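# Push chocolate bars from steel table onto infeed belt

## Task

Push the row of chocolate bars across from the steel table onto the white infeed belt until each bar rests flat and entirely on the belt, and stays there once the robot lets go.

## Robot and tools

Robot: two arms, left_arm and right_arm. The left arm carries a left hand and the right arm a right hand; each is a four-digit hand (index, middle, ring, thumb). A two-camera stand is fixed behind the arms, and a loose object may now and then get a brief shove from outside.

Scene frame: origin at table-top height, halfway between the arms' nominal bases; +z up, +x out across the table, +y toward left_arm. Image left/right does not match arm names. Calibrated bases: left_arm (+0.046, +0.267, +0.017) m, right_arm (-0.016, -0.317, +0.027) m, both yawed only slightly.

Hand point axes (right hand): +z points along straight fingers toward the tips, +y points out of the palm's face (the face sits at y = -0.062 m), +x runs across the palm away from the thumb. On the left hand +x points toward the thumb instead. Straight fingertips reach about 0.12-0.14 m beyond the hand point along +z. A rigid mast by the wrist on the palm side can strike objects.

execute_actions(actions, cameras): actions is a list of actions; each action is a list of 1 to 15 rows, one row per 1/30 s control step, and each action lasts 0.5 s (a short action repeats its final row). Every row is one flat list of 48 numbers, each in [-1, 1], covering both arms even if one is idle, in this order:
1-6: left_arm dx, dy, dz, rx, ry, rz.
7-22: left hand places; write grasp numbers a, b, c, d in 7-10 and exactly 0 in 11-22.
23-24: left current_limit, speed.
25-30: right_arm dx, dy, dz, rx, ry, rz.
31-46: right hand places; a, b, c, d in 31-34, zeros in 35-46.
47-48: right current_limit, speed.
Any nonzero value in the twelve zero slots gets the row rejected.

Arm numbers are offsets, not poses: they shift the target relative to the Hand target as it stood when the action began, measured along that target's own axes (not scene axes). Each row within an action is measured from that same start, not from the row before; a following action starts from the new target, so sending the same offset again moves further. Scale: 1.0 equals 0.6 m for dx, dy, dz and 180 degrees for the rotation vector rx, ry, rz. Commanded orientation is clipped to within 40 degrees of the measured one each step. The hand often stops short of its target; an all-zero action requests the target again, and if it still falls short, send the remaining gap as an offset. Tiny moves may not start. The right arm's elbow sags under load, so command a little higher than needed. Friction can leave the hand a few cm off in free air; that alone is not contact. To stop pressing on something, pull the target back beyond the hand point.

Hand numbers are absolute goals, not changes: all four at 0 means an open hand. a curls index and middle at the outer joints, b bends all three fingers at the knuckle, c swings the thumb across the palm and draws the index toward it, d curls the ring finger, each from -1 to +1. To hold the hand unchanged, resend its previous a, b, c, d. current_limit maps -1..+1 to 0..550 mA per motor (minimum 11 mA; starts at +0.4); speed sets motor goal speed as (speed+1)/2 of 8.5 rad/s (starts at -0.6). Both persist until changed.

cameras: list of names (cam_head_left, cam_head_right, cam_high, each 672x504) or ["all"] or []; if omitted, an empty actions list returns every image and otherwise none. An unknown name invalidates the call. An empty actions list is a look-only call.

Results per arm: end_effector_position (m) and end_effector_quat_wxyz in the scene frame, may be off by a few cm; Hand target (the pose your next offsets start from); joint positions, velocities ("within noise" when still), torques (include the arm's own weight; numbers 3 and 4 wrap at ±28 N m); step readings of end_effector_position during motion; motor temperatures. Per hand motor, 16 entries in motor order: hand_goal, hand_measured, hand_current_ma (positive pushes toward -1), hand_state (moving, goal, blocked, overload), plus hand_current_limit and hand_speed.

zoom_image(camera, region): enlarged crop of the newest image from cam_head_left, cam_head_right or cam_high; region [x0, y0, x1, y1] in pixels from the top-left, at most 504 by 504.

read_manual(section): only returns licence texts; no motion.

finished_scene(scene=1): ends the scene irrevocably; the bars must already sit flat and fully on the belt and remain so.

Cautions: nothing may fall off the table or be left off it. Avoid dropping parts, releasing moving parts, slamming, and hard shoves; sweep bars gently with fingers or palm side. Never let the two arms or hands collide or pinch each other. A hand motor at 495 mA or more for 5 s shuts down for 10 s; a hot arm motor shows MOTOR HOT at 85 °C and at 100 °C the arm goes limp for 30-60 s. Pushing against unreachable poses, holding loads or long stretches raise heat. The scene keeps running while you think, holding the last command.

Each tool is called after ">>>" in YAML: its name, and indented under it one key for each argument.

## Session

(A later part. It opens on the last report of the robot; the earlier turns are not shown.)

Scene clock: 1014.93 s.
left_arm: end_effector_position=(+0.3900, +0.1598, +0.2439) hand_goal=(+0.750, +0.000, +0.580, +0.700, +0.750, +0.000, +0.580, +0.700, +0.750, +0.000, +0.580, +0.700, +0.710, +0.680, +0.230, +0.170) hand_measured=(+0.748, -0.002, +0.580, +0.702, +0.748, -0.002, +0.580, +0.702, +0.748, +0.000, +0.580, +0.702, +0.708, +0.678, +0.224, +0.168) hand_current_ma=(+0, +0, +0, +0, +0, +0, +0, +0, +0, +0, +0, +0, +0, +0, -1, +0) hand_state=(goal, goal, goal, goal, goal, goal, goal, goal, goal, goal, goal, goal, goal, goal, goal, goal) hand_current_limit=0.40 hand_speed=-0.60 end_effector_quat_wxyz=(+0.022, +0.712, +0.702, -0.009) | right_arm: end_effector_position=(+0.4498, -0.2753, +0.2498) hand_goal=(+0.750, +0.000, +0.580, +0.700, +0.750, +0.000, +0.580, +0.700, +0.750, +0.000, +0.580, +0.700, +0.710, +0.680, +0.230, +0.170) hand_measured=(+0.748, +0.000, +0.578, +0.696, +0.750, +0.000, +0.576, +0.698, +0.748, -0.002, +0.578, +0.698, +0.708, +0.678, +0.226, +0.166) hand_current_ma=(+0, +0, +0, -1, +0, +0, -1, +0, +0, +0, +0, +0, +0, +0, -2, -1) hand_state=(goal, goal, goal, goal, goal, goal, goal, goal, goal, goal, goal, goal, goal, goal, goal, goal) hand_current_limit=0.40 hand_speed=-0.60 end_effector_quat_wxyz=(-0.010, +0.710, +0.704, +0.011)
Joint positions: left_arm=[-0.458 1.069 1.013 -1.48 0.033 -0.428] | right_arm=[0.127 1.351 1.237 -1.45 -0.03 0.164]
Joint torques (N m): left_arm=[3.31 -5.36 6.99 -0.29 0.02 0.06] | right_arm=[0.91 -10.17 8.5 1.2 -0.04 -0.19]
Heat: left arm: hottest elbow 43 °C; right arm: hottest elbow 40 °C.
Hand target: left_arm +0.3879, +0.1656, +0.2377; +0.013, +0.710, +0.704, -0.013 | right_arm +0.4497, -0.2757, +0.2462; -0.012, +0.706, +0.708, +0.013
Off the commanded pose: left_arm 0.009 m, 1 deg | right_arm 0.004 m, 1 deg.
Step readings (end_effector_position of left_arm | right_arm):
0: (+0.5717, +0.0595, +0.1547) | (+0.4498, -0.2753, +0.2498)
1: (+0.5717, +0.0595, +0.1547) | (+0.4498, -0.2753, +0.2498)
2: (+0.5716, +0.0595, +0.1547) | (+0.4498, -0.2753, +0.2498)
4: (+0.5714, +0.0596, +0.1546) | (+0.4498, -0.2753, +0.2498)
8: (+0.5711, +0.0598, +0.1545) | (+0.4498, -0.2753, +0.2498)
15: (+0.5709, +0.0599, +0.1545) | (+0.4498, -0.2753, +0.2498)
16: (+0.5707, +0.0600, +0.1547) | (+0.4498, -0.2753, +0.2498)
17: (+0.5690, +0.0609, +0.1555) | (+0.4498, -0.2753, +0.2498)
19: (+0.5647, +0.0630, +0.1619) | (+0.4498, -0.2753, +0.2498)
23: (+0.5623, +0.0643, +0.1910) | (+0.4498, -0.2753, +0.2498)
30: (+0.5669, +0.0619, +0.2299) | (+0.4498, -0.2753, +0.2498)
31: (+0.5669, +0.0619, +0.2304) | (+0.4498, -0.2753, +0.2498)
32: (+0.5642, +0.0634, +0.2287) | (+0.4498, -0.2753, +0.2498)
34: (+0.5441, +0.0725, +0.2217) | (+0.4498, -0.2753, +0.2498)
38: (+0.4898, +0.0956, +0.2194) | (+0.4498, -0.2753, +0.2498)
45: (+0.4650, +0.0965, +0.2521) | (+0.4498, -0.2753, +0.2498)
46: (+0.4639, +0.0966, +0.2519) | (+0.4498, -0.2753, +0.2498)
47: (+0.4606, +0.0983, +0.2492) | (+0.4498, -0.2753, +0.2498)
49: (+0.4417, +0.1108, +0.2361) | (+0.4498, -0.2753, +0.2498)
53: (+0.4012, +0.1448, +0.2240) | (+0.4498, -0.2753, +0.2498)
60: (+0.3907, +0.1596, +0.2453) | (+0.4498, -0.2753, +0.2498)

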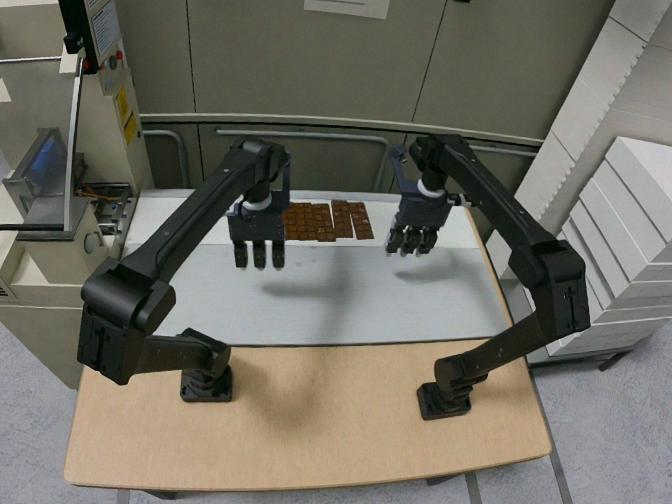

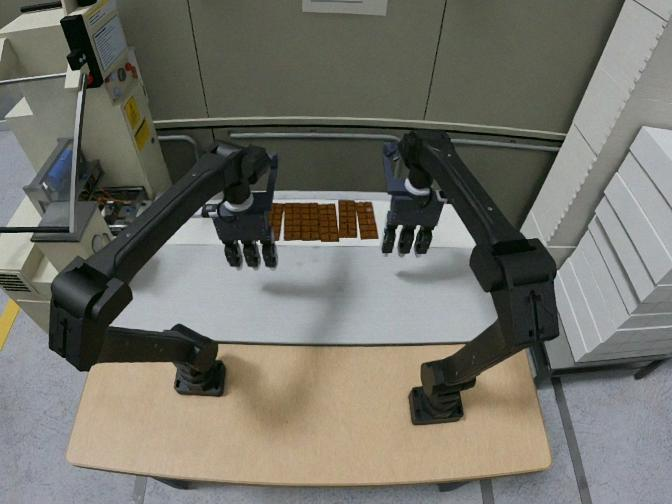

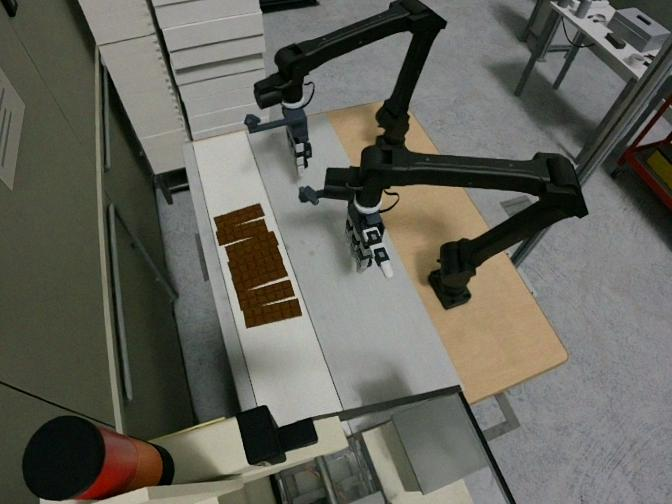

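>>> finished_scene:

The scene is finished: the task was done.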